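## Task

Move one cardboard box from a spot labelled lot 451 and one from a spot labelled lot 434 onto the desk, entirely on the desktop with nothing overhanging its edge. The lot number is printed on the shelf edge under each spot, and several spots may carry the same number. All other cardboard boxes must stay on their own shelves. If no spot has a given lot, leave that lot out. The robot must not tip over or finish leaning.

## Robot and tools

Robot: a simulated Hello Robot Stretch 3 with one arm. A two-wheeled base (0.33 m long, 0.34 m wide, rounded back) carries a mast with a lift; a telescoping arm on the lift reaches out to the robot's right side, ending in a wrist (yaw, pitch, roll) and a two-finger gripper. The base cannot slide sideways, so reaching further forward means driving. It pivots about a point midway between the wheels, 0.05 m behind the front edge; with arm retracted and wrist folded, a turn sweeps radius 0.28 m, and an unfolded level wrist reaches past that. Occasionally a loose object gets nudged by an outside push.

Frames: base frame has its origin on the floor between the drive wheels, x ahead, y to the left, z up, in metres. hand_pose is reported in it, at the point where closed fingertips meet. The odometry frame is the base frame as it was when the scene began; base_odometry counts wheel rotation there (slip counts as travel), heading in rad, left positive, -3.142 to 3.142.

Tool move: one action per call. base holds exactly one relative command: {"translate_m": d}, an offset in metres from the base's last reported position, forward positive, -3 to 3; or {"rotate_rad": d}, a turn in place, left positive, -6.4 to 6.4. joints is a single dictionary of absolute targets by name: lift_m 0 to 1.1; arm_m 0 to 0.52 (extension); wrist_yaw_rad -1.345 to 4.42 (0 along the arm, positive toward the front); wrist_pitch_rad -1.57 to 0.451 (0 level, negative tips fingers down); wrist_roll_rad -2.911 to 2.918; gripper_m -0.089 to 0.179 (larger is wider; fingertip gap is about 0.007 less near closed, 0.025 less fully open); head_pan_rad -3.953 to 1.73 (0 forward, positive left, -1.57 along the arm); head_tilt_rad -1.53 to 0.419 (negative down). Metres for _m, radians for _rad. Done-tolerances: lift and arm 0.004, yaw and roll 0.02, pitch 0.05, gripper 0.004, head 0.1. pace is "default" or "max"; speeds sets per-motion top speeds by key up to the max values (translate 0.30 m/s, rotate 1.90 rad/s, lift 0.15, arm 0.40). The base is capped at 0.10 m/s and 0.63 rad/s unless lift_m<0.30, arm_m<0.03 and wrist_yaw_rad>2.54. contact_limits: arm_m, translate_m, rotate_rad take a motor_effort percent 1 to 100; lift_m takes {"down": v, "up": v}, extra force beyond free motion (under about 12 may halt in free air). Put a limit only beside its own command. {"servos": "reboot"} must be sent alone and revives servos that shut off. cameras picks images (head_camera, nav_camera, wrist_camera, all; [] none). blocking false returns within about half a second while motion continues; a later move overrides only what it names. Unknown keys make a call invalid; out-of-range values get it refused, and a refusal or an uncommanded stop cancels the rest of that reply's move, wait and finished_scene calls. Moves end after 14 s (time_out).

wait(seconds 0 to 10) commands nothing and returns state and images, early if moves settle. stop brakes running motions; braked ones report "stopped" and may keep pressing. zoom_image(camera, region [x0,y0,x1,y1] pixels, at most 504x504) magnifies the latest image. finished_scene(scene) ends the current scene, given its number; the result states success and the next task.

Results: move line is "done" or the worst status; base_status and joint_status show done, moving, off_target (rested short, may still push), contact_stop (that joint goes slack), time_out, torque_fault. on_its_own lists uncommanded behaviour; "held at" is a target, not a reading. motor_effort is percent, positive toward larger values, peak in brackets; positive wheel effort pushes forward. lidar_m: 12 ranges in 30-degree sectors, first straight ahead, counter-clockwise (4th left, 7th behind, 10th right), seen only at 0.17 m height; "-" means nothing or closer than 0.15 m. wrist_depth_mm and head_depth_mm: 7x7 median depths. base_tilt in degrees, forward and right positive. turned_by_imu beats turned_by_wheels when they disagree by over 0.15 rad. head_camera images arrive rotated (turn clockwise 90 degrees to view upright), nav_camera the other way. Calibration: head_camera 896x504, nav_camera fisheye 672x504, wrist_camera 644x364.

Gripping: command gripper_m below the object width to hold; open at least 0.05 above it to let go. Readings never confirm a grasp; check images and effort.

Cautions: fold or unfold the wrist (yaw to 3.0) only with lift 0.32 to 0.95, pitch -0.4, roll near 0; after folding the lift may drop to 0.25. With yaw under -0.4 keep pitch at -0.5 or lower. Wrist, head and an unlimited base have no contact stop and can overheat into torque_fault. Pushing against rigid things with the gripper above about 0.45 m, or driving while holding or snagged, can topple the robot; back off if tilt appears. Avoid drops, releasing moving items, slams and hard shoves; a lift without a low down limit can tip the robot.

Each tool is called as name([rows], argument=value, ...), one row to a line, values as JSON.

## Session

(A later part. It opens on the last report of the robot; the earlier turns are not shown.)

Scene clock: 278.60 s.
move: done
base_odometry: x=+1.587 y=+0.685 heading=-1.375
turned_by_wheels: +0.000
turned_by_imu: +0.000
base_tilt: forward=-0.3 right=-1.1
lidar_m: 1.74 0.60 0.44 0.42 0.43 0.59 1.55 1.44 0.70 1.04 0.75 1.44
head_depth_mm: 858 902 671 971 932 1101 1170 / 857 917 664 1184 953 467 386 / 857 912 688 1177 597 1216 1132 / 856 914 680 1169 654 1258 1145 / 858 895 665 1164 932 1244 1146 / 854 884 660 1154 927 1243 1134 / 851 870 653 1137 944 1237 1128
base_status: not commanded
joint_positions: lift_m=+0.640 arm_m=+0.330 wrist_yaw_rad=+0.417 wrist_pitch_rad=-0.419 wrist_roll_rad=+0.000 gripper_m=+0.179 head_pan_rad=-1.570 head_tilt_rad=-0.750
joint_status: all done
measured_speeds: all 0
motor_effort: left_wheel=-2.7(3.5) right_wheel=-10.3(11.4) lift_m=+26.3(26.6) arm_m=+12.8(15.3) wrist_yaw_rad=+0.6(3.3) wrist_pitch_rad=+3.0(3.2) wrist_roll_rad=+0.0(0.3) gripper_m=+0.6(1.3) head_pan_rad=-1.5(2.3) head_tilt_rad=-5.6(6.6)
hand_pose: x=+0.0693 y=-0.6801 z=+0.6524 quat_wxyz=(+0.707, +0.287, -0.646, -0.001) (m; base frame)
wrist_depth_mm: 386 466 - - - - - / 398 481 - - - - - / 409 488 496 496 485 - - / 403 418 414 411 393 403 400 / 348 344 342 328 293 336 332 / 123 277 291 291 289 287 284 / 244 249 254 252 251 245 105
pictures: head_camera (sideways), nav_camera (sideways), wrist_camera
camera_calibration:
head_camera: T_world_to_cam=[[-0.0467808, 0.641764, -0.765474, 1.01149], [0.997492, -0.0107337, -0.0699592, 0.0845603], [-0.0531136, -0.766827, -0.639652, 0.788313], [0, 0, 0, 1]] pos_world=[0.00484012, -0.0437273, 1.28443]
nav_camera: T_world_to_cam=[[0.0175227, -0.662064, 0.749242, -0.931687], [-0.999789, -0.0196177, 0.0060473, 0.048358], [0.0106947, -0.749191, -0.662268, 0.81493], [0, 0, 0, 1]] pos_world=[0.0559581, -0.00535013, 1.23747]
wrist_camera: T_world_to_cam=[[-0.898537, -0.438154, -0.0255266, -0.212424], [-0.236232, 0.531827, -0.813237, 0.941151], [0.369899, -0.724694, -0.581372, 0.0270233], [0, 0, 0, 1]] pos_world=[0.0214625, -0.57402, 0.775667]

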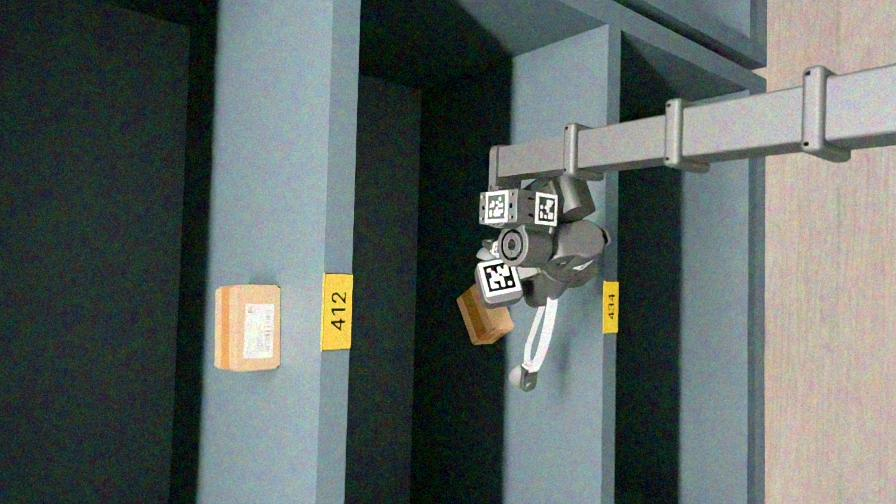

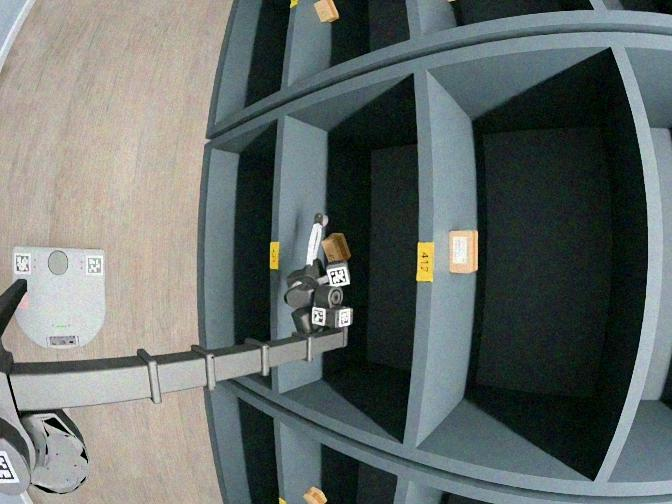

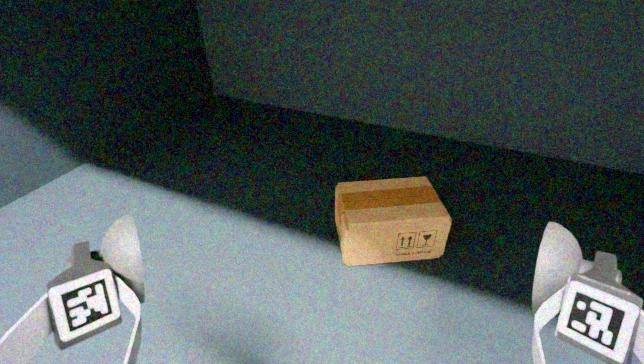

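move(joints={"arm_m": 0.478}, contact_limits={"arm_m": 40}, cameras=["wrist_camera","head_camera"])

Scene clock: 293.47 s.
move: done
base_odometry: x=+1.587 y=+0.685 heading=-1.375
turned_by_wheels: +0.000
turned_by_imu: +0.000
base_tilt: forward=-0.3 right=-1.2
lidar_m: 1.74 0.61 0.44 0.42 0.43 0.59 1.55 1.44 0.70 1.04 0.75 1.45
head_depth_mm: 861 902 670 973 933 1107 1163 / 859 911 662 1188 951 473 386 / 857 919 690 732 914 1223 1127 / 855 915 681 810 966 1255 1148 / 858 899 663 1078 959 1244 1140 / 853 883 660 1152 950 1240 1139 / 853 869 654 1138 945 1237 1132
base_status: not commanded
joint_positions: lift_m=+0.640 arm_m=+0.478 wrist_yaw_rad=+0.417 wrist_pitch_rad=-0.419 wrist_roll_rad=+0.000 gripper_m=+0.179 head_pan_rad=-1.570 head_tilt_rad=-0.750
joint_status: all done
measured_speeds: all 0
motor_effort: left_wheel=-3.0(3.6) right_wheel=-10.7(11.2) lift_m=+30.6(31.4) arm_m=+13.0(15.3) wrist_yaw_rad=+2.1(3.7) wrist_pitch_rad=+3.0(3.3) wrist_roll_rad=-0.1(0.3) gripper_m=+0.0(1.0) head_pan_rad=-1.9(2.1) head_tilt_rad=-5.4(6.2)
contact_limits: arm_m 40 (drawing in: default 31, maximum 55; extending or still: default 40, maximum 69)
hand_pose: x=+0.0693 y=-0.8281 z=+0.6524 quat_wxyz=(+0.707, +0.287, -0.646, -0.001) (m; base frame)
wrist_depth_mm: 389 434 - - - - - / 398 466 - - - - - / 415 479 - - - - - / 402 417 411 408 376 - - / 346 344 343 341 339 335 322 / 123 276 292 290 286 286 284 / 243 248 242 200 245 246 105
pictures: head_camera (sideways), wrist_camera
camera_calibration:
head_camera: T_world_to_cam=[[-0.0467808, 0.641764, -0.765474, 1.01149], [0.997492, -0.0107337, -0.0699592, 0.0845603], [-0.0531136, -0.766827, -0.639652, 0.788313], [0, 0, 0, 1]] pos_world=[0.00484012, -0.0437273, 1.28443]
wrist_camera: T_world_to_cam=[[-0.898537, -0.438154, -0.0255266, -0.277271], [-0.236232, 0.531827, -0.813237, 1.01986], [0.369899, -0.724694, -0.581372, -0.0802314], [0, 0, 0, 1]] pos_world=[0.0214625, -0.72202, 0.775667]

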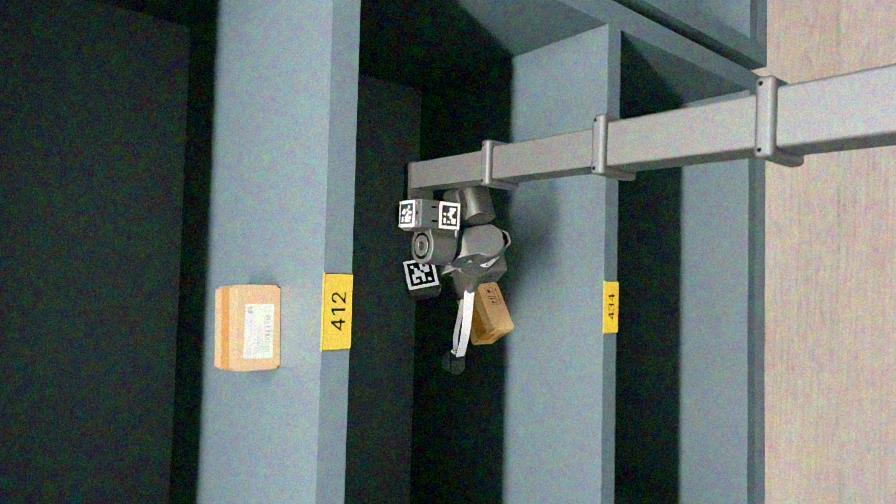

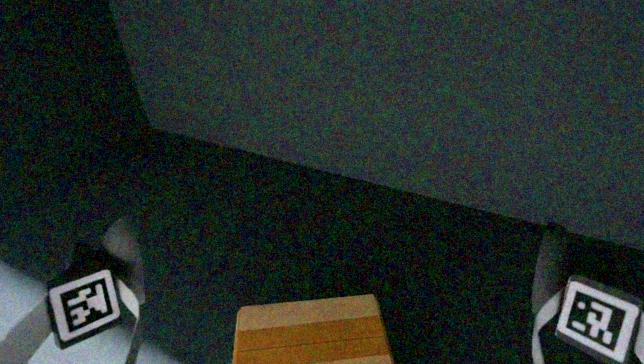

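move(joints={"arm_m": 0.447}, base={"translate_m": 0.012}, cameras=["wrist_camera"])

move(joints={"lift_m": 0.56}, speeds={"lift_m": 0.04}, contact_limits={"lift_m": {"down": 14}}, cameras=["wrist_camera","head_camera"])

Scene clock: 311.67 s.
move: done
base_odometry: x=+1.589 y=+0.673 heading=-1.375
turned_by_wheels: +0.000
turned_by_imu: +0.000
base_tilt: forward=-0.4 right=-1.2
lidar_m: 1.74 0.61 0.44 0.42 0.43 0.59 1.55 1.44 0.70 1.04 0.74 1.45
head_depth_mm: 860 916 667 1007 939 1113 1165 / 861 918 664 1189 956 473 386 / 860 914 688 713 913 1223 1135 / 857 908 679 755 940 1255 1145 / 854 896 665 1153 956 1248 1139 / 854 884 663 1151 952 1246 1135 / 852 866 654 1143 949 1234 1133
base_status: done
joint_positions: lift_m=+0.640 arm_m=+0.447 wrist_yaw_rad=+0.417 wrist_pitch_rad=-0.419 wrist_roll_rad=+0.000 gripper_m=+0.179 head_pan_rad=-1.570 head_tilt_rad=-0.750
joint_status: all done
measured_speeds: all 0
motor_effort: left_wheel=+6.3(9.5) right_wheel=+4.3(7.8) lift_m=+29.8(30.1) arm_m=-13.2(13.9) wrist_yaw_rad=+2.9(3.1) wrist_pitch_rad=+3.1(3.2) wrist_roll_rad=+0.2(0.4) gripper_m=+0.3(1.1) head_pan_rad=-1.2(1.8) head_tilt_rad=-4.3(6.0)
hand_pose: x=+0.0693 y=-0.7971 z=+0.6524 quat_wxyz=(+0.707, +0.287, -0.646, -0.001) (m; base frame)
wrist_depth_mm: 374 439 - - - - - / 391 463 - - - - - / 402 480 490 - - - - / 401 418 409 410 394 - - / 348 343 341 341 338 336 334 / 123 276 292 229 280 286 284 / 243 250 255 200 204 244 105
pictures: wrist_camera
camera_calibration:
wrist_camera: T_world_to_cam=[[-0.898473, -0.43829, -0.0254686, -0.263739], [-0.236344, 0.531751, -0.813254, 1.00336], [0.369984, -0.724667, -0.581351, -0.0578029], [0, 0, 0, 1]] pos_world=[0.0215625, -0.69102, 0.775667]

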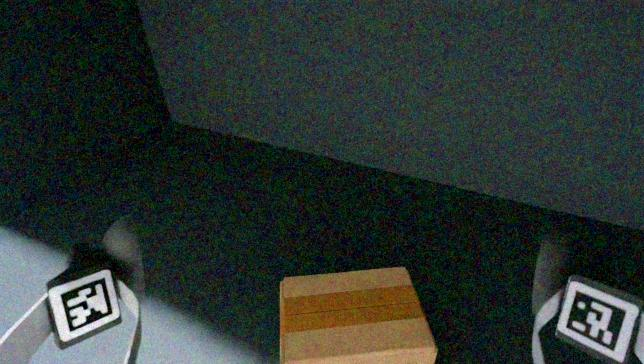

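Scene clock: 314.17 s.
move: done
base_odometry: x=+1.589 y=+0.673 heading=-1.375
turned_by_wheels: +0.000
turned_by_imu: +0.000
base_tilt: forward=-0.4 right=-1.1
lidar_m: 1.74 0.61 0.44 0.42 0.43 0.59 1.55 1.45 0.70 1.04 0.74 1.45
head_depth_mm: 860 920 670 1002 942 1115 1166 / 858 912 662 1191 977 1229 490 / 864 916 688 1176 706 590 1105 / 855 913 674 1170 912 1267 1147 / 859 897 665 1158 930 1251 1148 / 853 881 663 1153 950 1240 1136 / 855 872 655 1141 946 1233 1138
base_status: not commanded
joint_positions: lift_m=+0.560 arm_m=+0.447 wrist_yaw_rad=+0.417 wrist_pitch_rad=-0.419 wrist_roll_rad=+0.000 gripper_m=+0.179 head_pan_rad=-1.570 head_tilt_rad=-0.750
joint_status: all done
measured_speeds: all 0
motor_effort: left_wheel=+5.8(6.6) right_wheel=+4.9(5.4) lift_m=+26.0(29.1) arm_m=-8.1(13.3) wrist_yaw_rad=+1.1(3.3) wrist_pitch_rad=+2.9(3.2) wrist_roll_rad=-0.3(0.3) gripper_m=+0.8(0.9) head_pan_rad=-1.0(1.9) head_tilt_rad=-4.2(6.1)
contact_limits: lift_m down 14 (down: maximum 72; up: maximum 65)
hand_pose: x=+0.0693 y=-0.7970 z=+0.5724 quat_wxyz=(+0.707, +0.287, -0.646, -0.001) (m; base frame)
wrist_depth_mm: 374 438 - - - - - / 389 452 439 - - - - / 355 353 350 346 341 322 307 / 280 278 276 188 260 271 268 / 239 222 228 156 155 223 222 / 123 144 195 153 159 191 190 / 163 170 170 166 169 167 105
pictures: head_camera (sideways), wrist_camera
camera_calibration:
head_camera: T_world_to_cam=[[-0.0467808, 0.641764, -0.765474, 1.01149], [0.997492, -0.0107337, -0.0699592, 0.0845603], [-0.0531136, -0.766827, -0.639652, 0.788313], [0, 0, 0, 1]] pos_world=[0.00484012, -0.0437273, 1.28443]
wrist_camera: T_world_to_cam=[[-0.898472, -0.438291, -0.0254672, -0.265778], [-0.236346, 0.53175, -0.813254, 0.9383], [0.369984, -0.724667, -0.581351, -0.104311], [0, 0, 0, 1]] pos_world=[0.0215625, -0.69102, 0.695667]

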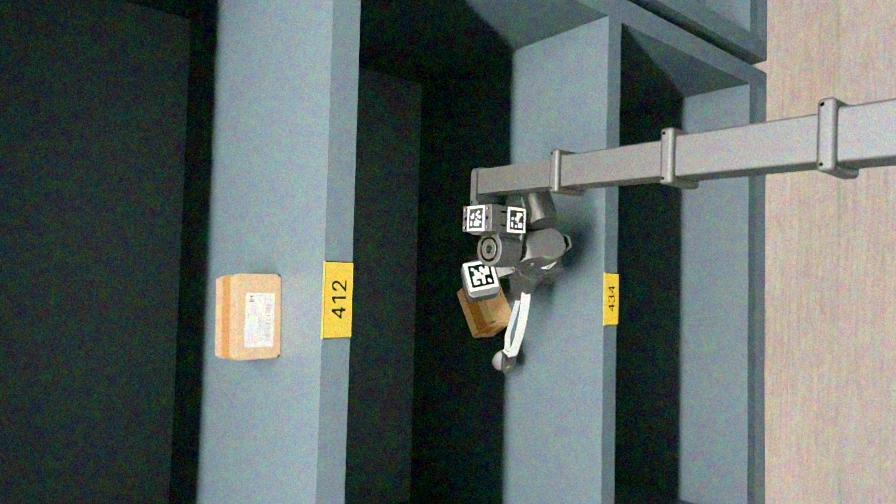

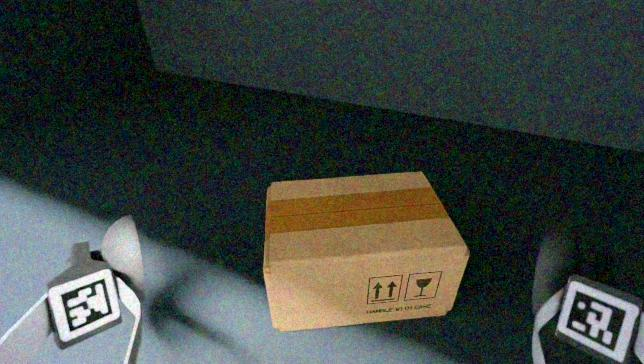

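move(joints={"arm_m": 0.497, "lift_m": 0.553}, base={"translate_m": 0.007}, contact_limits={"lift_m": {"down": 14}}, cameras=["wrist_camera"])

Scene clock: 336.77 s.
move: done
base_odometry: x=+1.591 y=+0.666 heading=-1.375
turned_by_wheels: +0.000
turned_by_imu: +0.000
base_tilt: forward=-0.3 right=-1.2
lidar_m: 1.74 0.61 0.44 0.42 0.43 0.59 1.55 1.45 0.71 1.04 0.73 1.45
head_depth_mm: 862 914 668 1024 955 1127 1159 / 858 917 663 1190 975 1226 497 / 856 918 688 1179 714 581 1086 / 855 911 677 937 915 1263 1148 / 856 900 665 1160 962 1250 1142 / 855 883 661 1153 953 1236 1137 / 852 869 655 1142 945 1231 1133
base_status: done
joint_positions: lift_m=+0.553 arm_m=+0.497 wrist_yaw_rad=+0.417 wrist_pitch_rad=-0.419 wrist_roll_rad=+0.000 gripper_m=+0.179 head_pan_rad=-1.570 head_tilt_rad=-0.750
joint_status: all done
measured_speeds: all 0
motor_effort: left_wheel=+5.5(9.2) right_wheel=+5.0(8.9) lift_m=+24.3(28.9) arm_m=+12.7(15.0) wrist_yaw_rad=+1.6(3.0) wrist_pitch_rad=+3.1(3.2) wrist_roll_rad=+0.0(0.3) gripper_m=+0.9(1.1) head_pan_rad=-1.0(1.5) head_tilt_rad=-4.9(5.4)
contact_limits: lift_m down 14 (down: maximum 72; up: maximum 65)
hand_pose: x=+0.0694 y=-0.8471 z=+0.5654 quat_wxyz=(+0.707, +0.287, -0.646, -0.001) (m; base frame)
wrist_depth_mm: 371 - - - - - - / 387 427 - - - - - / 340 337 332 331 309 - - / 269 266 263 262 259 257 254 / 221 219 219 145 207 215 219 / 118 176 125 121 124 182 181 / 155 163 109 108 110 156 107
pictures: wrist_camera
camera_calibration:
wrist_camera: T_world_to_cam=[[-0.898438, -0.438358, -0.0255203, -0.287885], [-0.236307, 0.531674, -0.813315, 0.95918], [0.370092, -0.724683, -0.581263, -0.144688], [0, 0, 0, 1]] pos_world=[0.0215623, -0.74102, 0.688667]

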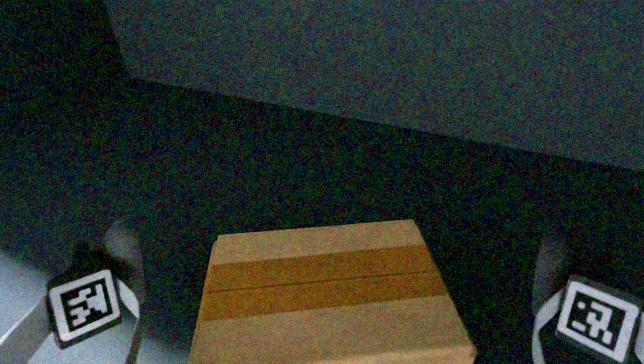

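move(joints={"gripper_m": 0.05}, cameras=["wrist_camera"])

move(joints={"lift_m": 0.64}, cameras=["wrist_camera"])

Scene clock: 348.63 s.
move: done
base_odometry: x=+1.591 y=+0.666 heading=-1.375
turned_by_wheels: +0.000
turned_by_imu: +0.000
base_tilt: forward=-0.3 right=-1.4
lidar_m: 1.74 0.61 0.44 0.42 0.44 0.59 1.55 1.45 0.71 1.04 0.73 1.45
head_depth_mm: 860 922 669 1022 957 1132 1168 / 856 919 663 1191 983 1224 496 / 858 917 689 1185 716 581 1090 / 856 912 679 916 937 1257 1154 / 856 897 665 1152 960 1245 1143 / 853 884 663 1145 955 1239 1137 / 851 868 654 1139 944 1241 1133
base_status: not commanded
joint_positions: lift_m=+0.553 arm_m=+0.497 wrist_yaw_rad=+0.423 wrist_pitch_rad=-0.385 wrist_roll_rad=-0.002 gripper_m=+0.051 head_pan_rad=-1.570 head_tilt_rad=-0.750
joint_status: all done
measured_speeds: all 0
motor_effort: left_wheel=+5.5(6.0) right_wheel=+4.0(6.2) lift_m=+19.3(30.0) arm_m=+0.9(5.6) wrist_yaw_rad=-2.8(4.0) wrist_pitch_rad=-3.1(4.2) wrist_roll_rad=+0.3(0.6) gripper_m=-18.7(89.4) head_pan_rad=-0.8(1.5) head_tilt_rad=-4.1(4.8)
contact_limits: lift_m down 14 (down: maximum 72; up: maximum 65)
hand_pose: x=+0.0722 y=-0.8503 z=+0.5730 quat_wxyz=(+0.708, +0.278, -0.649, +0.013) (m; base frame)
wrist_depth_mm: 371 - - - - - - / 379 446 - - - - - / 369 372 368 348 - - - / 292 288 287 285 281 280 268 / 237 235 225 233 153 229 227 / 198 199 134 138 134 188 193 / 177 162 118 116 115 122 168
pictures: wrist_camera
camera_calibration:
wrist_camera: T_world_to_cam=[[-0.895436, -0.444595, -0.0230082, -0.293594], [-0.229168, 0.504631, -0.832364, 0.95509], [0.381676, -0.740056, -0.553752, -0.173341], [0, 0, 0, 1]] pos_world=[0.0221411, -0.740781, 0.692239]

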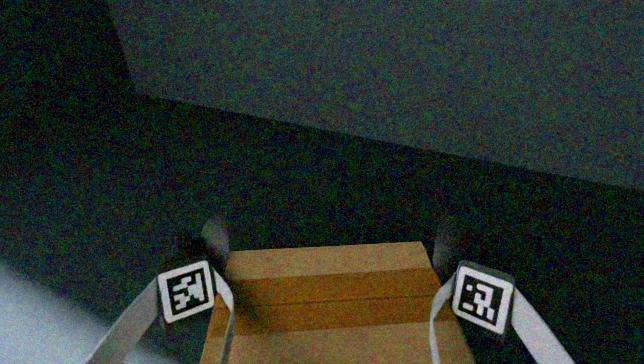

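Scene clock: 350.27 s.
move: done
base_odometry: x=+1.591 y=+0.666 heading=-1.375
turned_by_wheels: +0.000
turned_by_imu: +0.000
base_tilt: forward=-0.2 right=-1.3
lidar_m: 1.74 0.60 0.44 0.42 0.43 0.59 1.55 1.45 0.71 1.04 0.74 1.45
head_depth_mm: 862 921 670 1022 954 1127 1162 / 858 917 661 1185 951 474 386 / 856 914 688 739 914 1229 1132 / 855 914 678 827 966 1243 1150 / 851 899 663 1080 961 1255 1139 / 855 883 663 1151 950 1242 1137 / 852 865 655 1140 947 1234 1131
base_status: not commanded
joint_positions: lift_m=+0.640 arm_m=+0.497 wrist_yaw_rad=+0.423 wrist_pitch_rad=-0.420 wrist_roll_rad=-0.002 gripper_m=+0.051 head_pan_rad=-1.570 head_tilt_rad=-0.750
joint_status: all done
measured_speeds: all 0
motor_effort: left_wheel=+5.5(6.0) right_wheel=+4.0(4.9) lift_m=+32.0(35.0) arm_m=-3.0(3.4) wrist_yaw_rad=-2.4(4.1) wrist_pitch_rad=+3.1(3.4) wrist_roll_rad=+0.4(0.6) gripper_m=-17.9(18.7) head_pan_rad=-0.4(1.2) head_tilt_rad=-3.9(4.8)
hand_pose: x=+0.0705 y=-0.8465 z=+0.6523 quat_wxyz=(+0.708, +0.289, -0.644, +0.001) (m; base frame)
wrist_depth_mm: 370 414 - - - - - / 381 446 - - - - - / 397 470 - - - - - / 395 413 410 390 - - - / 344 346 340 339 151 323 - / 294 284 131 138 134 278 285 / 264 241 121 117 117 123 250
pictures: wrist_camera
camera_calibration:
wrist_camera: T_world_to_cam=[[-0.895795, -0.443804, -0.0242617, -0.290068], [-0.240701, 0.530283, -0.812935, 1.02861], [0.373649, -0.722384, -0.581849, -0.092101], [0, 0, 0, 1]] pos_world=[0.0221588, -0.74072, 0.775567]

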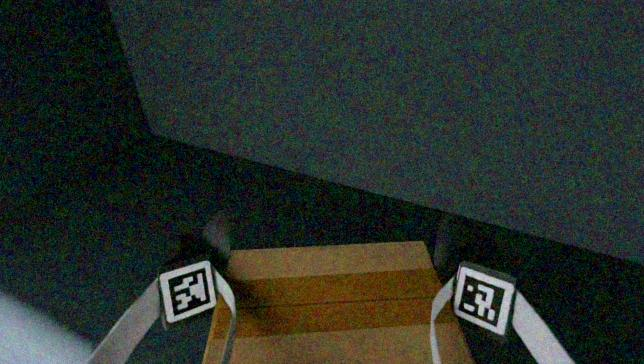

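move(joints={"arm_m": 0.0}, cameras=[])

move(joints={"wrist_yaw_rad": 2.4}, cameras=["wrist_camera","head_camera"])

move(base={"translate_m": -1.76}, cameras=["wrist_camera"])

move(base={"rotate_rad": -1.6}, joints={"head_pan_rad": 0.0, "head_tilt_rad": -0.3}, cameras=["nav_camera"])

Scene clock: 404.27 s.
move: done
base_odometry: x=+1.591 y=+0.666 heading=-1.375
turned_by_wheels: +0.000
turned_by_imu: +0.000
base_tilt: forward=-0.4 right=-1.3
lidar_m: 1.74 0.61 0.44 0.42 0.43 0.59 1.55 1.46 0.71 1.04 0.74 1.45
head_depth_mm: 861 926 669 1024 952 1126 1159 / 859 920 663 1191 978 1240 1158 / 855 913 689 1183 971 1273 1158 / 855 914 677 1173 965 1253 487 / 857 901 665 1157 959 1253 463 / 855 884 663 1152 953 1240 1111 / 856 872 656 1135 948 1233 1133
base_status: not commanded
joint_positions: lift_m=+0.640 arm_m=+0.001 wrist_yaw_rad=+0.423 wrist_pitch_rad=-0.420 wrist_roll_rad=-0.002 gripper_m=+0.051 head_pan_rad=-1.570 head_tilt_rad=-0.750
joint_status: all done
measured_speeds: all 0
motor_effort: left_wheel=+5.6(6.0) right_wheel=+3.9(5.0) lift_m=+30.4(31.9) arm_m=-12.9(14.9) wrist_yaw_rad=-2.5(4.4) wrist_pitch_rad=+3.2(3.4) wrist_roll_rad=+0.5(0.8) gripper_m=-17.9(18.4) head_pan_rad=+0.4(1.1) head_tilt_rad=-2.8(4.6)
hand_pose: x=+0.0705 y=-0.3500 z=+0.6522 quat_wxyz=(+0.708, +0.289, -0.644, +0.001) (m; base frame)
wrist_depth_mm: - 477 - - - - - / - 511 - - - - - / - - 526 493 493 511 501 / - - - 489 428 405 406 / - - 147 - 151 372 352 / 947 124 131 138 134 - - / 842 766 121 117 117 117 -
pictures: none
No camera images: "cameras" was empty.

Scene clock: 406.27 s.
move: done
base_odometry: x=+1.591 y=+0.666 heading=-1.375
turned_by_wheels: +0.000
turned_by_imu: +0.000
base_tilt: forward=-0.4 right=-1.1
lidar_m: 1.74 0.61 0.44 0.42 0.43 0.59 1.55 1.45 0.71 1.04 0.73 1.45
head_depth_mm: 862 920 671 1023 958 1127 1166 / 861 916 663 1188 978 1245 1163 / 857 917 688 1173 974 1261 1158 / 853 915 677 1169 965 1255 442 / 857 896 666 1162 962 1255 1142 / 855 887 664 1145 953 1247 1138 / 856 869 654 1140 951 1234 1132
base_status: not commanded
joint_positions: lift_m=+0.640 arm_m=+0.001 wrist_yaw_rad=+2.397 wrist_pitch_rad=-0.420 wrist_roll_rad=-0.002 gripper_m=+0.051 head_pan_rad=-1.570 head_tilt_rad=-0.750
joint_status: all done
measured_speeds: all 0
motor_effort: left_wheel=+5.3(5.9) right_wheel=+4.3(5.1) lift_m=+31.1(31.6) arm_m=-11.8(13.5) wrist_yaw_rad=+1.6(5.7) wrist_pitch_rad=+3.3(3.4) wrist_roll_rad=+0.5(0.7) gripper_m=-18.3(18.3) head_pan_rad=-0.1(0.8) head_tilt_rad=-4.1(4.1)
hand_pose: x=+0.1306 y=+0.0192 z=+0.6522 quat_wxyz=(+0.389, +0.697, -0.114, +0.591) (m; base frame)
wrist_depth_mm: 370 419 496 - - - - / 388 446 513 - - - - / 409 472 536 - - - - / 432 503 - - - - - / 456 516 148 147 151 - - / 488 124 131 138 133 887 911 / 502 100 121 117 117 745 804
pictures: head_camera (sideways), wrist_camera
camera_calibration:
head_camera: T_world_to_cam=[[-0.0467808, 0.641764, -0.765474, 1.01149], [0.997492, -0.0107337, -0.0699592, 0.0845603], [-0.0531136, -0.766827, -0.639652, 0.788313], [0, 0, 0, 1]] pos_world=[0.00484012, -0.0437273, 1.28443]
wrist_camera: T_world_to_cam=[[0.759801, -0.6497, -0.0243287, -0.0642498], [-0.393429, -0.429667, -0.812773, 0.622308], [0.517605, 0.627118, -0.582073, 0.466154], [0, 0, 0, 1]] pos_world=[0.0523677, -0.0666912, 0.775567]

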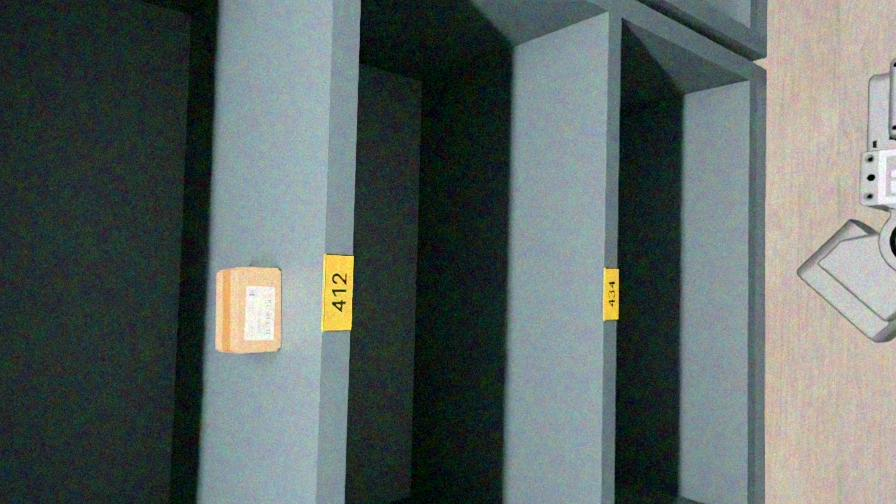

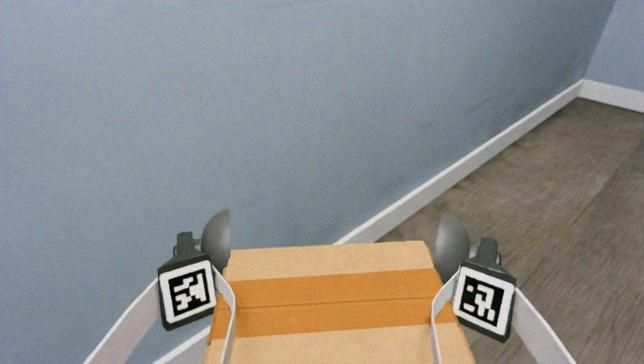

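Scene clock: 421.27 s.
move: time_out
base_odometry: x=+1.319 y=+2.033 heading=-1.374
turned_by_wheels: +0.000
turned_by_imu: -0.001
base_tilt: forward=-0.4 right=-1.1
lidar_m: 1.65 0.57 0.41 0.40 0.41 0.55 1.00 1.03 1.40 0.61 1.10 1.08
head_depth_mm: 2645 2650 2486 2024 1627 1367 1163 / 2833 3145 2695 2019 1611 1352 1162 / 2802 3173 2649 2006 1602 1343 1157 / 2796 3098 2530 1983 1596 1334 443 / 506 570 660 1074 948 1222 1139 / 870 879 696 1150 978 1240 1141 / 871 866 689 1137 973 1235 1129
base_status: translate_m time_out (by the wheels' count: -1.3932 of -1.7600)
joint_positions: lift_m=+0.640 arm_m=+0.001 wrist_yaw_rad=+2.397 wrist_pitch_rad=-0.420 wrist_roll_rad=-0.002 gripper_m=+0.051 head_pan_rad=-1.570 head_tilt_rad=-0.750
joint_status: not commanded
measured_speeds: all 0
motor_effort: left_wheel=-0.3(10.1) right_wheel=-0.6(14.5) lift_m=+29.2(31.5) arm_m=-5.1(12.6) wrist_yaw_rad=+2.3(4.1) wrist_pitch_rad=+3.3(3.4) wrist_roll_rad=+0.5(0.8) gripper_m=-17.3(18.4) head_pan_rad=+0.9(1.2) head_tilt_rad=-2.2(3.8)
hand_pose: x=+0.1306 y=+0.0192 z=+0.6522 quat_wxyz=(+0.389, +0.697, -0.114, +0.591) (m; base frame)
wrist_depth_mm: 350 399 467 530 - - - / 369 421 495 - - - - / 392 451 518 - - - - / 408 485 539 - - - - / 435 500 148 147 152 - - / 462 124 131 138 134 879 900 / 479 100 121 117 117 766 810
pictures: wrist_camera
camera_calibration:
wrist_camera: T_world_to_cam=[[0.759905, -0.649578, -0.0243473, -0.0642329], [-0.393369, -0.429715, -0.812777, 0.622304], [0.5175, 0.62721, -0.582066, 0.466161], [0, 0, 0, 1]] pos_world=[0.0523678, -0.0666914, 0.775567]

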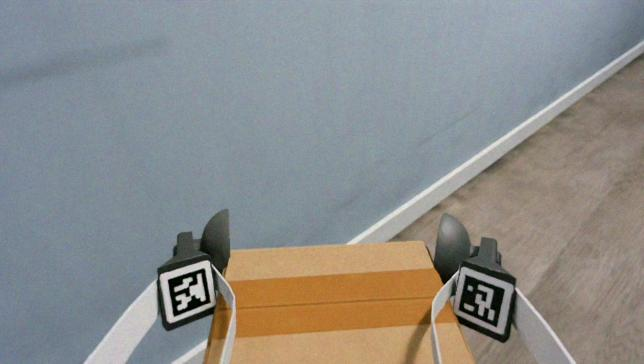

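not run: a stop that you did not command came earlier in this reply.

move(base={"translate_m": -0.36}, cameras=[])

move(base={"rotate_rad": -1.6}, joints={"head_pan_rad": 0.0, "head_tilt_rad": -0.3}, cameras=[])

move(base={"translate_m": 1.0}, cameras=[])

move(base={"translate_m": 0.9}, cameras=["nav_camera"])

move(base={"rotate_rad": 1.6}, joints={"head_pan_rad": -1.57, "head_tilt_rad": -0.4}, cameras=["nav_camera","head_camera"])

Scene clock: 435.30 s.
move: done
base_odometry: x=+1.249 y=+2.386 heading=-1.374
turned_by_wheels: +0.000
turned_by_imu: +0.000
base_tilt: forward=-0.3 right=-1.2
lidar_m: 1.62 0.56 0.41 0.39 0.40 0.54 0.65 0.67 0.90 2.36 0.72 1.39
head_depth_mm: 1730 1701 1674 1647 1556 1358 1168 / 2515 2445 2351 2017 1621 1346 1161 / 2807 3189 2686 1996 1616 1338 1152 / 2818 3160 2620 1978 1601 1338 443 / 2789 3136 2590 1972 1580 1317 1142 / 2784 3107 2556 1949 1561 1319 1136 / 2674 3049 2307 1201 1210 1228 1133
base_status: done
joint_positions: lift_m=+0.640 arm_m=+0.001 wrist_yaw_rad=+2.397 wrist_pitch_rad=-0.420 wrist_roll_rad=-0.002 gripper_m=+0.051 head_pan_rad=-1.570 head_tilt_rad=-0.750
joint_status: not commanded
measured_speeds: all 0
motor_effort: left_wheel=-3.8(12.0) right_wheel=-7.7(14.1) lift_m=+29.6(29.9) arm_m=-1.7(4.0) wrist_yaw_rad=+1.5(3.2) wrist_pitch_rad=+3.2(3.3) wrist_roll_rad=+0.5(0.8) gripper_m=-17.8(18.5) head_pan_rad=+1.1(1.5) head_tilt_rad=-1.7(2.7)
hand_pose: x=+0.1306 y=+0.0192 z=+0.6522 quat_wxyz=(+0.389, +0.697, -0.114, +0.591) (m; base frame)
wrist_depth_mm: 348 391 463 531 - - - / 364 417 502 - - - - / 384 446 516 - - - - / 401 477 538 - - - - / 429 496 148 147 152 - - / 458 124 131 138 134 886 905 / 471 100 121 117 117 765 807
pictures: none
No camera images: "cameras" was empty.

Scene clock: 438.93 s.
move: done
base_odometry: x=+1.249 y=+2.386 heading=-2.974
turned_by_wheels: -1.600
turned_by_imu: -1.574
base_tilt: forward=-0.2 right=-1.3
lidar_m: 2.23 0.72 1.40 1.75 0.57 0.41 0.39 0.40 0.54 0.64 0.66 0.88
head_depth_mm: 1652 1630 1586 1586 1567 1550 1462 / 2312 2283 2236 2201 2153 1953 1550 / 2929 3033 3154 3334 2881 2001 1547 / 2876 3022 3188 3355 2880 2010 1544 / 2906 2996 3163 3269 2857 1983 1530 / 2872 3001 3171 3322 2826 1992 1526 / 2902 3033 3119 3265 2793 1968 1477
base_status: done
joint_positions: lift_m=+0.640 arm_m=+0.001 wrist_yaw_rad=+2.397 wrist_pitch_rad=-0.420 wrist_roll_rad=-0.002 gripper_m=+0.051 head_pan_rad=+0.001 head_tilt_rad=-0.300
joint_status: all done
measured_speeds: all 0
motor_effort: left_wheel=+8.8(11.7) right_wheel=-9.1(14.0) lift_m=+29.2(29.6) arm_m=-7.6(7.8) wrist_yaw_rad=+2.0(3.7) wrist_pitch_rad=+3.3(3.4) wrist_roll_rad=+0.3(0.6) gripper_m=-17.3(18.5) head_pan_rad=-3.7(6.0) head_tilt_rad=-3.0(6.8)
hand_pose: x=+0.1306 y=+0.0192 z=+0.6522 quat_wxyz=(+0.389, +0.697, -0.114, +0.591) (m; base frame)
wrist_depth_mm: - - - - - - - / - - - - - - - / - - - - - - - / - - - - - - - / - - - - 152 - - / 947 124 131 138 134 879 906 / 833 770 121 117 117 767 798
pictures: none
No camera images: "cameras" was empty.

Scene clock: 450.07 s.
move: done
base_odometry: x=+0.263 y=+2.219 heading=-2.974
turned_by_wheels: +0.000
turned_by_imu: +0.000
base_tilt: forward=-0.2 right=-1.3
lidar_m: 2.12 2.07 2.79 0.41 0.42 1.45 1.38 0.90 0.64 0.61 0.63 0.84
head_depth_mm: 1563 1547 1526 1509 1480 1483 1426 / 2041 2137 2124 2110 2067 1897 1558 / 2050 2155 2271 2396 2512 1998 1535 / 2024 2135 2255 2350 2478 1995 1535 / 2050 2129 2248 2344 2448 1998 1525 / 2019 2114 2208 2323 2440 1974 1515 / 2023 2104 2215 2329 2434 1960 1528
base_status: done
joint_positions: lift_m=+0.640 arm_m=+0.001 wrist_yaw_rad=+2.397 wrist_pitch_rad=-0.420 wrist_roll_rad=-0.002 gripper_m=+0.051 head_pan_rad=+0.000 head_tilt_rad=-0.300
joint_status: not commanded
measured_speeds: all 0
motor_effort: left_wheel=+7.8(13.0) right_wheel=+0.1(10.7) lift_m=+27.3(29.3) arm_m=-6.0(13.4) wrist_yaw_rad=+1.3(3.6) wrist_pitch_rad=+3.2(3.4) wrist_roll_rad=+0.4(0.8) gripper_m=-17.5(18.3) head_pan_rad=-2.9(4.0) head_tilt_rad=-2.0(3.7)
hand_pose: x=+0.1306 y=+0.0192 z=+0.6522 quat_wxyz=(+0.389, +0.697, -0.114, +0.591) (m; base frame)
wrist_depth_mm: - - - - - - - / - - - - - - - / - - - - - - - / - - - - - - - / - - - - 151 - - / - - 131 138 133 893 916 / - 100 120 117 117 765 790
pictures: none
No camera images: "cameras" was empty.

Scene clock: 460.20 s.
move: done
base_odometry: x=-0.624 y=+2.068 heading=-2.973
turned_by_wheels: +0.000
turned_by_imu: +0.001
base_tilt: forward=-0.3 right=-1.2
lidar_m: 1.47 1.32 1.92 3.55 1.19 0.92 2.27 0.86 0.61 0.58 0.60 0.81
head_depth_mm: 1284 1333 1390 1443 1419 1420 1396 / 1281 1336 1405 1475 1562 1667 1551 / 1274 1339 1401 1466 1553 1632 1550 / 1263 1331 1390 1463 1537 1642 1540 / 1261 1318 1383 1461 1543 1615 1520 / 1254 1317 1376 1449 1522 1617 1523 / 1243 1309 1368 1445 1523 1600 1522
base_status: done
joint_positions: lift_m=+0.640 arm_m=+0.001 wrist_yaw_rad=+2.397 wrist_pitch_rad=-0.420 wrist_roll_rad=-0.002 gripper_m=+0.051 head_pan_rad=+0.000 head_tilt_rad=-0.300
joint_status: not commanded
measured_speeds: all 0
motor_effort: left_wheel=+7.8(11.9) right_wheel=+0.8(10.4) lift_m=+26.7(28.1) arm_m=+1.0(6.4) wrist_yaw_rad=+2.5(4.1) wrist_pitch_rad=+3.2(3.4) wrist_roll_rad=+0.3(0.8) gripper_m=-18.1(18.4) head_pan_rad=-2.8(3.8) head_tilt_rad=-1.0(2.6)
hand_pose: x=+0.1306 y=+0.0192 z=+0.6522 quat_wxyz=(+0.389, +0.697, -0.114, +0.591) (m; base frame)
wrist_depth_mm: - - - - - - - / - - - - - - - / - - - - - - - / - - - - - - - / - - - - 152 - - / 949 124 131 138 133 894 902 / 846 782 121 117 117 754 810
pictures: nav_camera (sideways)
camera_calibration:
nav_camera: T_world_to_cam=[[0.270292, 0.0170563, 0.962627, -1.21159], [0.0143335, -0.999804, 0.0136904, 0.0322188], [0.962672, 0.0100975, -0.270483, 0.299387], [0, 0, 0, 1]] pos_world=[0.0388091, 0.0498547, 1.24685]

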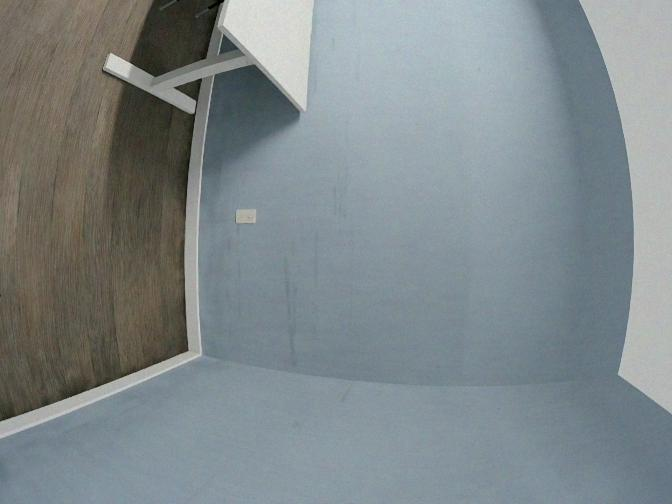

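Scene clock: 463.83 s.
move: done
base_odometry: x=-0.624 y=+2.068 heading=-1.374
turned_by_wheels: +1.600
turned_by_imu: +1.574
base_tilt: forward=-0.3 right=-1.2
lidar_m: 3.32 1.17 0.92 2.27 0.85 0.61 0.59 0.61 0.82 1.48 1.31 1.81
head_depth_mm: 1251 1332 1413 1504 1498 1477 1373 / 1245 1322 1425 1517 1653 1734 1413 / 1245 1318 1419 1508 1640 1726 1418 / 1236 1321 1401 1519 1638 1719 1407 / 1233 1318 1399 1501 1623 1704 1402 / 1232 1305 1397 1505 1632 1699 1398 / 1228 1310 1396 1491 1608 1703 1381
base_status: done
joint_positions: lift_m=+0.640 arm_m=+0.001 wrist_yaw_rad=+2.397 wrist_pitch_rad=-0.420 wrist_roll_rad=-0.002 gripper_m=+0.051 head_pan_rad=-1.571 head_tilt_rad=-0.401
joint_status: all done
measured_speeds: all 0
motor_effort: left_wheel=-9.7(12.9) right_wheel=+9.0(12.2) lift_m=+26.6(27.3) arm_m=-4.7(4.7) wrist_yaw_rad=+2.0(3.3) wrist_pitch_rad=+3.2(3.4) wrist_roll_rad=+0.3(0.8) gripper_m=-17.9(18.5) head_pan_rad=+3.2(5.5) head_tilt_rad=-2.1(8.0)
hand_pose: x=+0.1306 y=+0.0192 z=+0.6522 quat_wxyz=(+0.389, +0.697, -0.114, +0.591) (m; base frame)
wrist_depth_mm: - - 867 - - - - / - - - - - - - / - - - - - - - / - - - - - - - / - - - - 151 - - / 962 124 131 138 134 895 911 / 847 782 121 117 117 758 791
pictures: head_camera (sideways), nav_camera (sideways)
camera_calibration:
head_camera: T_world_to_cam=[[-0.0462379, 0.340945, -0.938946, 1.23766], [0.997474, -0.0349794, -0.0618216, 0.0740517], [-0.0539215, -0.939432, -0.338466, 0.396453], [0, 0, 0, 1]] pos_world=[0.00473947, -0.046942, 1.30086]
nav_camera: T_world_to_cam=[[0.0170059, -0.365582, 0.930624, -1.16822], [-0.999806, -0.0154315, 0.0122081, 0.0403434], [0.00989783, -0.930651, -0.365774, 0.429251], [0, 0, 0, 1]] pos_world=[0.0559535, -0.0269738, 1.24369]

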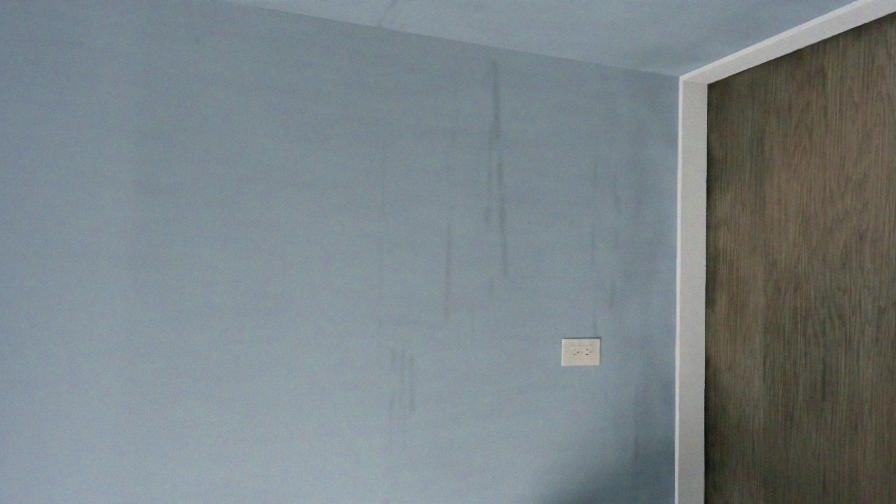

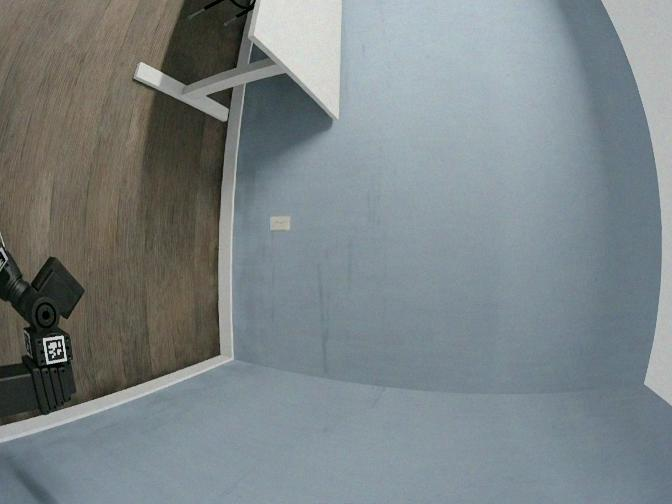

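move(base={"translate_m": 1.2}, joints={"lift_m": 0.92, "head_tilt_rad": -0.7}, cameras=["nav_camera","head_camera"])

Scene clock: 485.33 s.
move: done
base_odometry: x=-0.390 y=+0.892 heading=-1.374
turned_by_wheels: +0.000
turned_by_imu: +0.001
base_tilt: forward=-0.3 right=-1.2
lidar_m: 2.49 1.19 0.86 0.83 0.85 1.85 1.77 1.83 1.06 0.95 0.91 2.00
head_depth_mm: 1206 1344 1454 972 1709 - 1137 / 1208 1349 1326 959 1469 - 1132 / 1209 1345 1307 949 1671 - - / 1206 1348 1293 942 1705 - - / 1199 1337 1285 933 1655 - 1171 / 1202 1343 1262 924 1599 1356 1166 / 1199 1344 1253 917 1597 1339 1157
base_status: done
joint_positions: lift_m=+0.920 arm_m=+0.001 wrist_yaw_rad=+2.397 wrist_pitch_rad=-0.421 wrist_roll_rad=-0.002 gripper_m=+0.051 head_pan_rad=-1.570 head_tilt_rad=-0.700
joint_status: all done
measured_speeds: all 0
motor_effort: left_wheel=+0.4(9.6) right_wheel=+11.2(14.2) lift_m=+24.8(34.2) arm_m=-5.2(13.2) wrist_yaw_rad=+0.8(3.6) wrist_pitch_rad=+3.4(3.6) wrist_roll_rad=+0.4(0.8) gripper_m=-17.4(18.5) head_pan_rad=+1.9(4.0) head_tilt_rad=+3.3(8.2)
hand_pose: x=+0.1305 y=+0.0192 z=+0.9320 quat_wxyz=(+0.390, +0.697, -0.113, +0.591) (m; base frame)
wrist_depth_mm: - - - - - - - / - 784 - - - - - / - 880 - - - - - / - 984 - - - - - / - - - - 151 - - / - 122 131 138 134 - - / - 124 121 117 117 126 -
pictures: head_camera (sideways), nav_camera (sideways)
camera_calibration:
head_camera: T_world_to_cam=[[-0.0469367, 0.602538, -0.796709, 1.05214], [0.997496, -0.013974, -0.069334, 0.0837578], [-0.0529096, -0.797968, -0.600373, 0.737185], [0, 0, 0, 1]] pos_world=[0.00484022, -0.0445361, 1.28665]
nav_camera: T_world_to_cam=[[0.0176805, -0.623674, 0.781485, -0.973657], [-0.999784, -0.0195438, 0.00702217, 0.0470891], [0.0108936, -0.78144, -0.623885, 0.765077], [0, 0, 0, 1]] pos_world=[0.0559593, -0.00846242, 1.23789]

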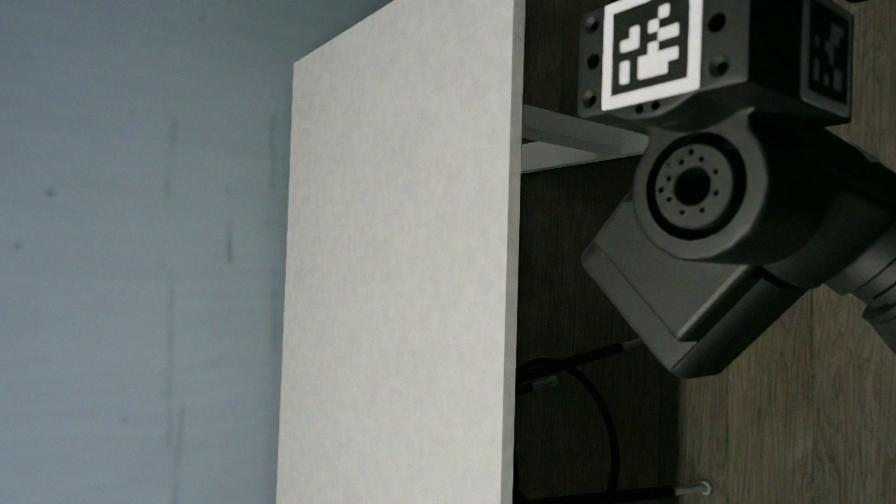

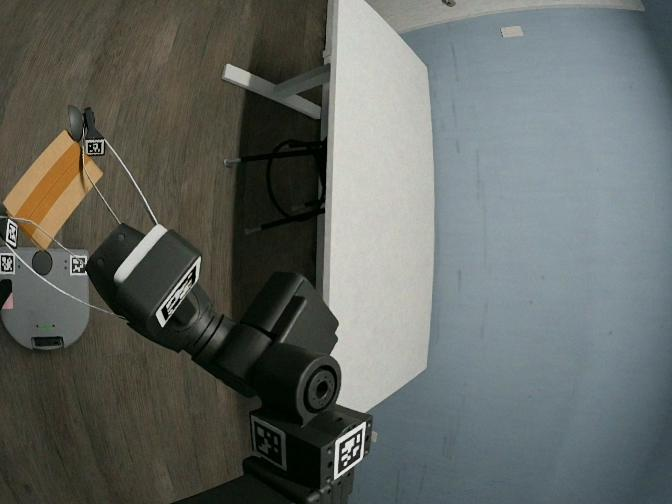

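move(joints={"wrist_yaw_rad": 0.0}, cameras=[])

move(joints={"arm_m": 0.48}, cameras=[])

move(joints={"lift_m": 0.78}, cameras=["wrist_camera","head_camera"])

move(joints={"lift_m": 0.71}, speeds={"lift_m": 0.02}, contact_limits={"lift_m": {"down": 13}}, cameras=["wrist_camera","head_camera"])

Scene clock: 502.60 s.
move: done
base_odometry: x=-0.390 y=+0.892 heading=-1.374
turned_by_wheels: +0.000
turned_by_imu: +0.000
base_tilt: forward=-0.4 right=-1.2
lidar_m: 2.50 1.19 0.87 0.83 0.86 1.85 1.77 1.83 1.06 0.95 0.91 1.99
head_depth_mm: 1210 1357 1447 971 1698 - - / 1207 1349 1325 962 1470 - - / 1202 1349 1313 949 1533 - - / 1204 1342 1294 945 1780 314 - / 1203 1335 1279 935 1558 1331 1169 / 1205 1342 1264 929 1595 1353 1162 / 1198 1341 1253 919 1587 1337 1157
base_status: not commanded
joint_positions: lift_m=+0.920 arm_m=+0.001 wrist_yaw_rad=+0.003 wrist_pitch_rad=-0.421 wrist_roll_rad=-0.001 gripper_m=+0.051 head_pan_rad=-1.570 head_tilt_rad=-0.700
joint_status: all done
measured_speeds: all 0
motor_effort: left_wheel=+0.2(0.6) right_wheel=+9.9(11.0) lift_m=+24.5(26.2) arm_m=-2.8(4.4) wrist_yaw_rad=-2.8(6.7) wrist_pitch_rad=+3.3(3.5) wrist_roll_rad=+0.3(0.7) gripper_m=-17.8(18.3) head_pan_rad=+0.4(1.3) head_tilt_rad=+2.7(3.7)
hand_pose: x=-0.0208 y=-0.3696 z=+0.9320 quat_wxyz=(+0.692, +0.149, -0.690, -0.147) (m; base frame)
wrist_depth_mm: - - - - - - - / - - - - - - - / - - - - - - - / - - - - - - - / - - - - 151 - - / - 124 131 138 134 - - / - - 121 117 117 126 -
pictures: none
No camera images: "cameras" was empty.

Scene clock: 507.30 s.
move: done
base_odometry: x=-0.390 y=+0.892 heading=-1.374
turned_by_wheels: +0.000
turned_by_imu: +0.000
base_tilt: forward=-0.3 right=-1.3
lidar_m: 2.50 1.20 0.86 0.83 0.86 1.84 1.77 1.83 1.05 0.95 0.91 1.99
head_depth_mm: 1210 1354 1453 292 - 1367 1189 / 1206 1309 401 890 1544 1355 1182 / 1202 575 1128 952 1634 1378 1181 / 1205 1294 795 943 1673 1371 1170 / 1205 1343 1271 930 1658 1368 1164 / 1203 1338 1261 923 1603 1359 1155 / 1202 1334 1250 917 1636 1338 1152
base_status: not commanded
joint_positions: lift_m=+0.920 arm_m=+0.480 wrist_yaw_rad=+0.003 wrist_pitch_rad=-0.421 wrist_roll_rad=-0.001 gripper_m=+0.051 head_pan_rad=-1.570 head_tilt_rad=-0.700
joint_status: all done
measured_speeds: all 0
motor_effort: left_wheel=-0.1(0.7) right_wheel=+10.0(11.4) lift_m=+26.8(26.8) arm_m=+12.6(15.1) wrist_yaw_rad=-2.7(4.7) wrist_pitch_rad=+3.5(3.5) wrist_roll_rad=+0.5(0.7) gripper_m=-17.6(18.3) head_pan_rad=-0.4(1.1) head_tilt_rad=+2.3(3.5)
hand_pose: x=-0.0208 y=-0.8490 z=+0.9320 quat_wxyz=(+0.692, +0.149, -0.690, -0.147) (m; base frame)
wrist_depth_mm: - - - - - - - / - - - - - - - / - - - - - - - / - - - - - - - / - - 148 - 147 - - / - - 131 138 134 - - / - 92 120 117 117 117 -
pictures: none
No camera images: "cameras" was empty.

Scene clock: 509.40 s.
move: done
base_odometry: x=-0.390 y=+0.892 heading=-1.374
turned_by_wheels: +0.000
turned_by_imu: +0.000
base_tilt: forward=-0.3 right=-1.1
lidar_m: 2.50 1.20 0.86 0.83 0.86 1.85 1.77 1.84 1.06 0.95 0.91 1.98
head_depth_mm: 1205 1353 1443 968 1656 317 286 / 1208 1355 1324 563 397 328 1137 / 1205 1342 1307 645 1633 1378 1180 / 1204 1343 1295 872 1663 1374 1169 / 1208 1334 1275 931 1659 1368 1164 / 1203 1343 1263 925 1595 1353 1165 / 1199 1342 1247 918 1648 1336 1157
base_status: not commanded
joint_positions: lift_m=+0.780 arm_m=+0.480 wrist_yaw_rad=+0.003 wrist_pitch_rad=-0.421 wrist_roll_rad=-0.001 gripper_m=+0.051 head_pan_rad=-1.570 head_tilt_rad=-0.700
joint_status: all done
measured_speeds: all 0
motor_effort: left_wheel=+0.2(0.6) right_wheel=+10.7(11.3) lift_m=+25.0(25.9) arm_m=+10.0(12.9) wrist_yaw_rad=-3.5(4.0) wrist_pitch_rad=+3.4(3.5) wrist_roll_rad=+0.4(0.8) gripper_m=-17.6(18.3) head_pan_rad=-1.1(1.2) head_tilt_rad=+2.3(3.2)
hand_pose: x=-0.0208 y=-0.8490 z=+0.7920 quat_wxyz=(+0.692, +0.149, -0.690, -0.147) (m; base frame)
wrist_depth_mm: - - - - - - - / - - - - - - - / - - - - - - - / - - - - - - - / - - 148 - 147 - - / - - 131 138 134 - - / - 92 121 117 117 117 -
pictures: head_camera (sideways), wrist_camera
camera_calibration:
head_camera: T_world_to_cam=[[-0.0469399, 0.602476, -0.796756, 1.0522], [0.997495, -0.0139794, -0.069337, 0.0837614], [-0.052912, -0.798015, -0.60031, 0.737102], [0, 0, 0, 1]] pos_world=[0.00484021, -0.0445365, 1.28665]
wrist_camera: T_world_to_cam=[[-0.998889, -0.0403141, -0.0244041, -0.0290695], [-0.0036991, 0.583334, -0.812224, 1.17102], [0.0469799, -0.811231, -0.582835, -0.0599742], [0, 0, 0, 1]] pos_world=[-0.0218879, -0.732922, 0.915468]

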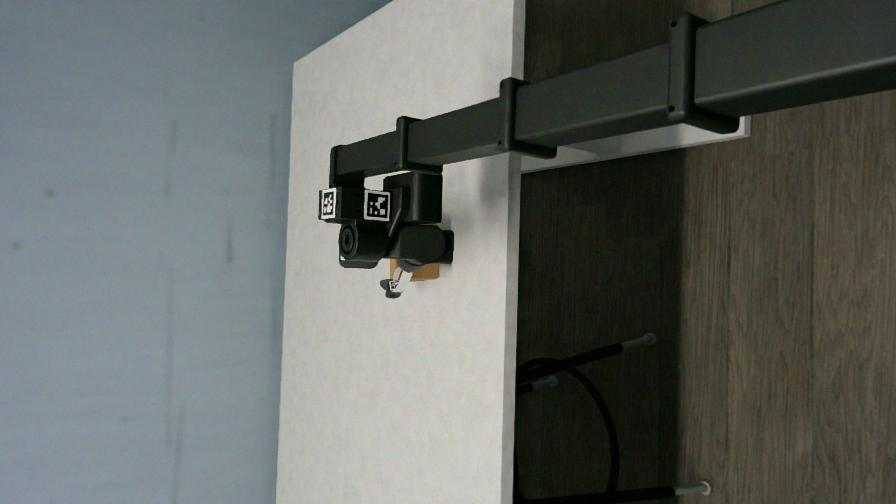

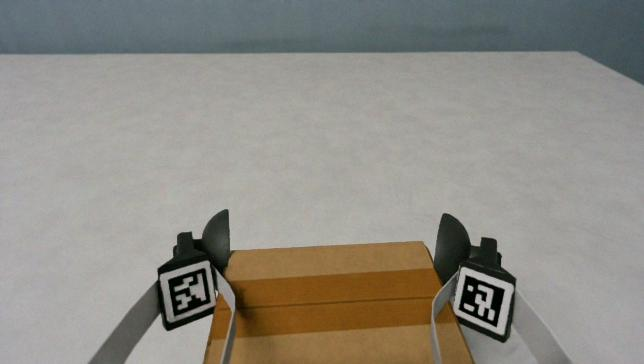

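Scene clock: 513.27 s.
move: done
base_odometry: x=-0.390 y=+0.892 heading=-1.374
turned_by_wheels: +0.000
turned_by_imu: +0.000
base_tilt: forward=-0.6 right=-1.5
lidar_m: 2.50 1.19 0.86 0.83 0.86 1.85 1.77 1.84 1.06 0.95 0.91 2.00
head_depth_mm: 1214 1360 1484 973 1657 1401 1143 / 1218 1353 1335 961 862 393 342 / 1212 1351 1318 660 1588 1386 1177 / 1212 1348 1308 717 1676 1385 1175 / 1210 1347 1289 940 1663 1370 1166 / 1214 1335 1287 934 1596 1359 1163 / 1208 1342 1255 928 1598 1338 1161
base_status: not commanded
joint_positions: lift_m=+0.710 arm_m=+0.480 wrist_yaw_rad=+0.003 wrist_pitch_rad=-0.274 wrist_roll_rad=-0.002 gripper_m=+0.051 head_pan_rad=-1.570 head_tilt_rad=-0.700
joint_status: all done
measured_speeds: all 0
on_its_own: wrist_pitch_rad is at rest, and its effort (-23.6) is outside its rest range (-8 to +12)
motor_effort: left_wheel=+0.2(0.7) right_wheel=+5.4(11.3) lift_m=+9.6(26.2) arm_m=+3.3(10.1) wrist_yaw_rad=-3.6(4.9) wrist_pitch_rad=-23.6(24.1) wrist_roll_rad=+0.4(0.7) gripper_m=-17.5(18.3) head_pan_rad=-0.9(1.5) head_tilt_rad=+2.9(3.1)
contact_limits: lift_m down 13 (down: maximum 72; up: maximum 65)
hand_pose: x=-0.0208 y=-0.8652 z=+0.7563 quat_wxyz=(+0.702, +0.098, -0.699, -0.096) (m; base frame)
wrist_depth_mm: - - - - - - - / - - - - - - - / - - - - - - - / - - - - - - - / - - 151 - 150 - - / - - 133 139 133 - - / - - 113 113 116 109 -
pictures: head_camera (sideways), wrist_camera
camera_calibration:
head_camera: T_world_to_cam=[[-0.0469399, 0.602476, -0.796756, 1.0522], [0.997495, -0.0139794, -0.069337, 0.0837614], [-0.052912, -0.798015, -0.60031, 0.737102], [0, 0, 0, 1]] pos_world=[0.00484021, -0.0445365, 1.28665]
wrist_camera: T_world_to_cam=[[-0.998889, -0.0434122, -0.0183159, -0.0378757], [-0.00359566, 0.457825, -0.889035, 1.10092], [0.0469804, -0.887982, -0.457473, -0.255152], [0, 0, 0, 1]] pos_world=[-0.0218879, -0.732244, 0.86134]

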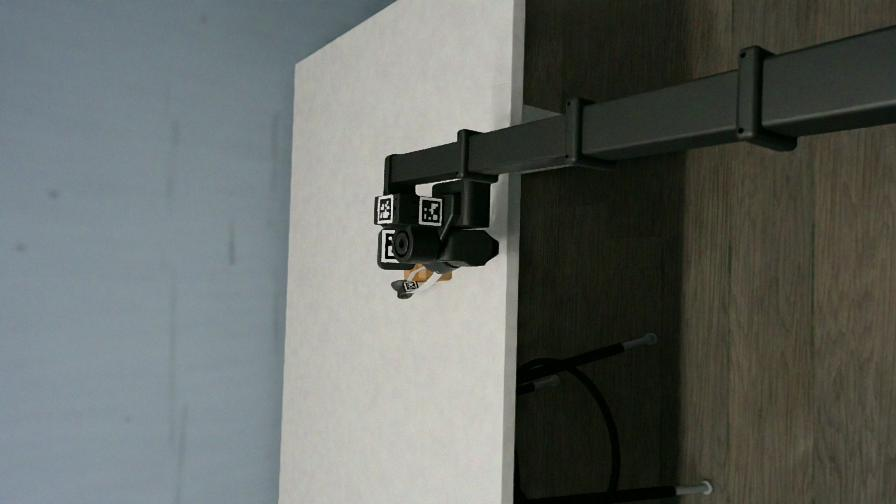

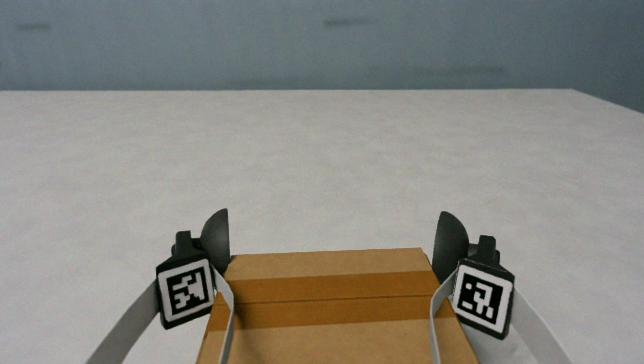

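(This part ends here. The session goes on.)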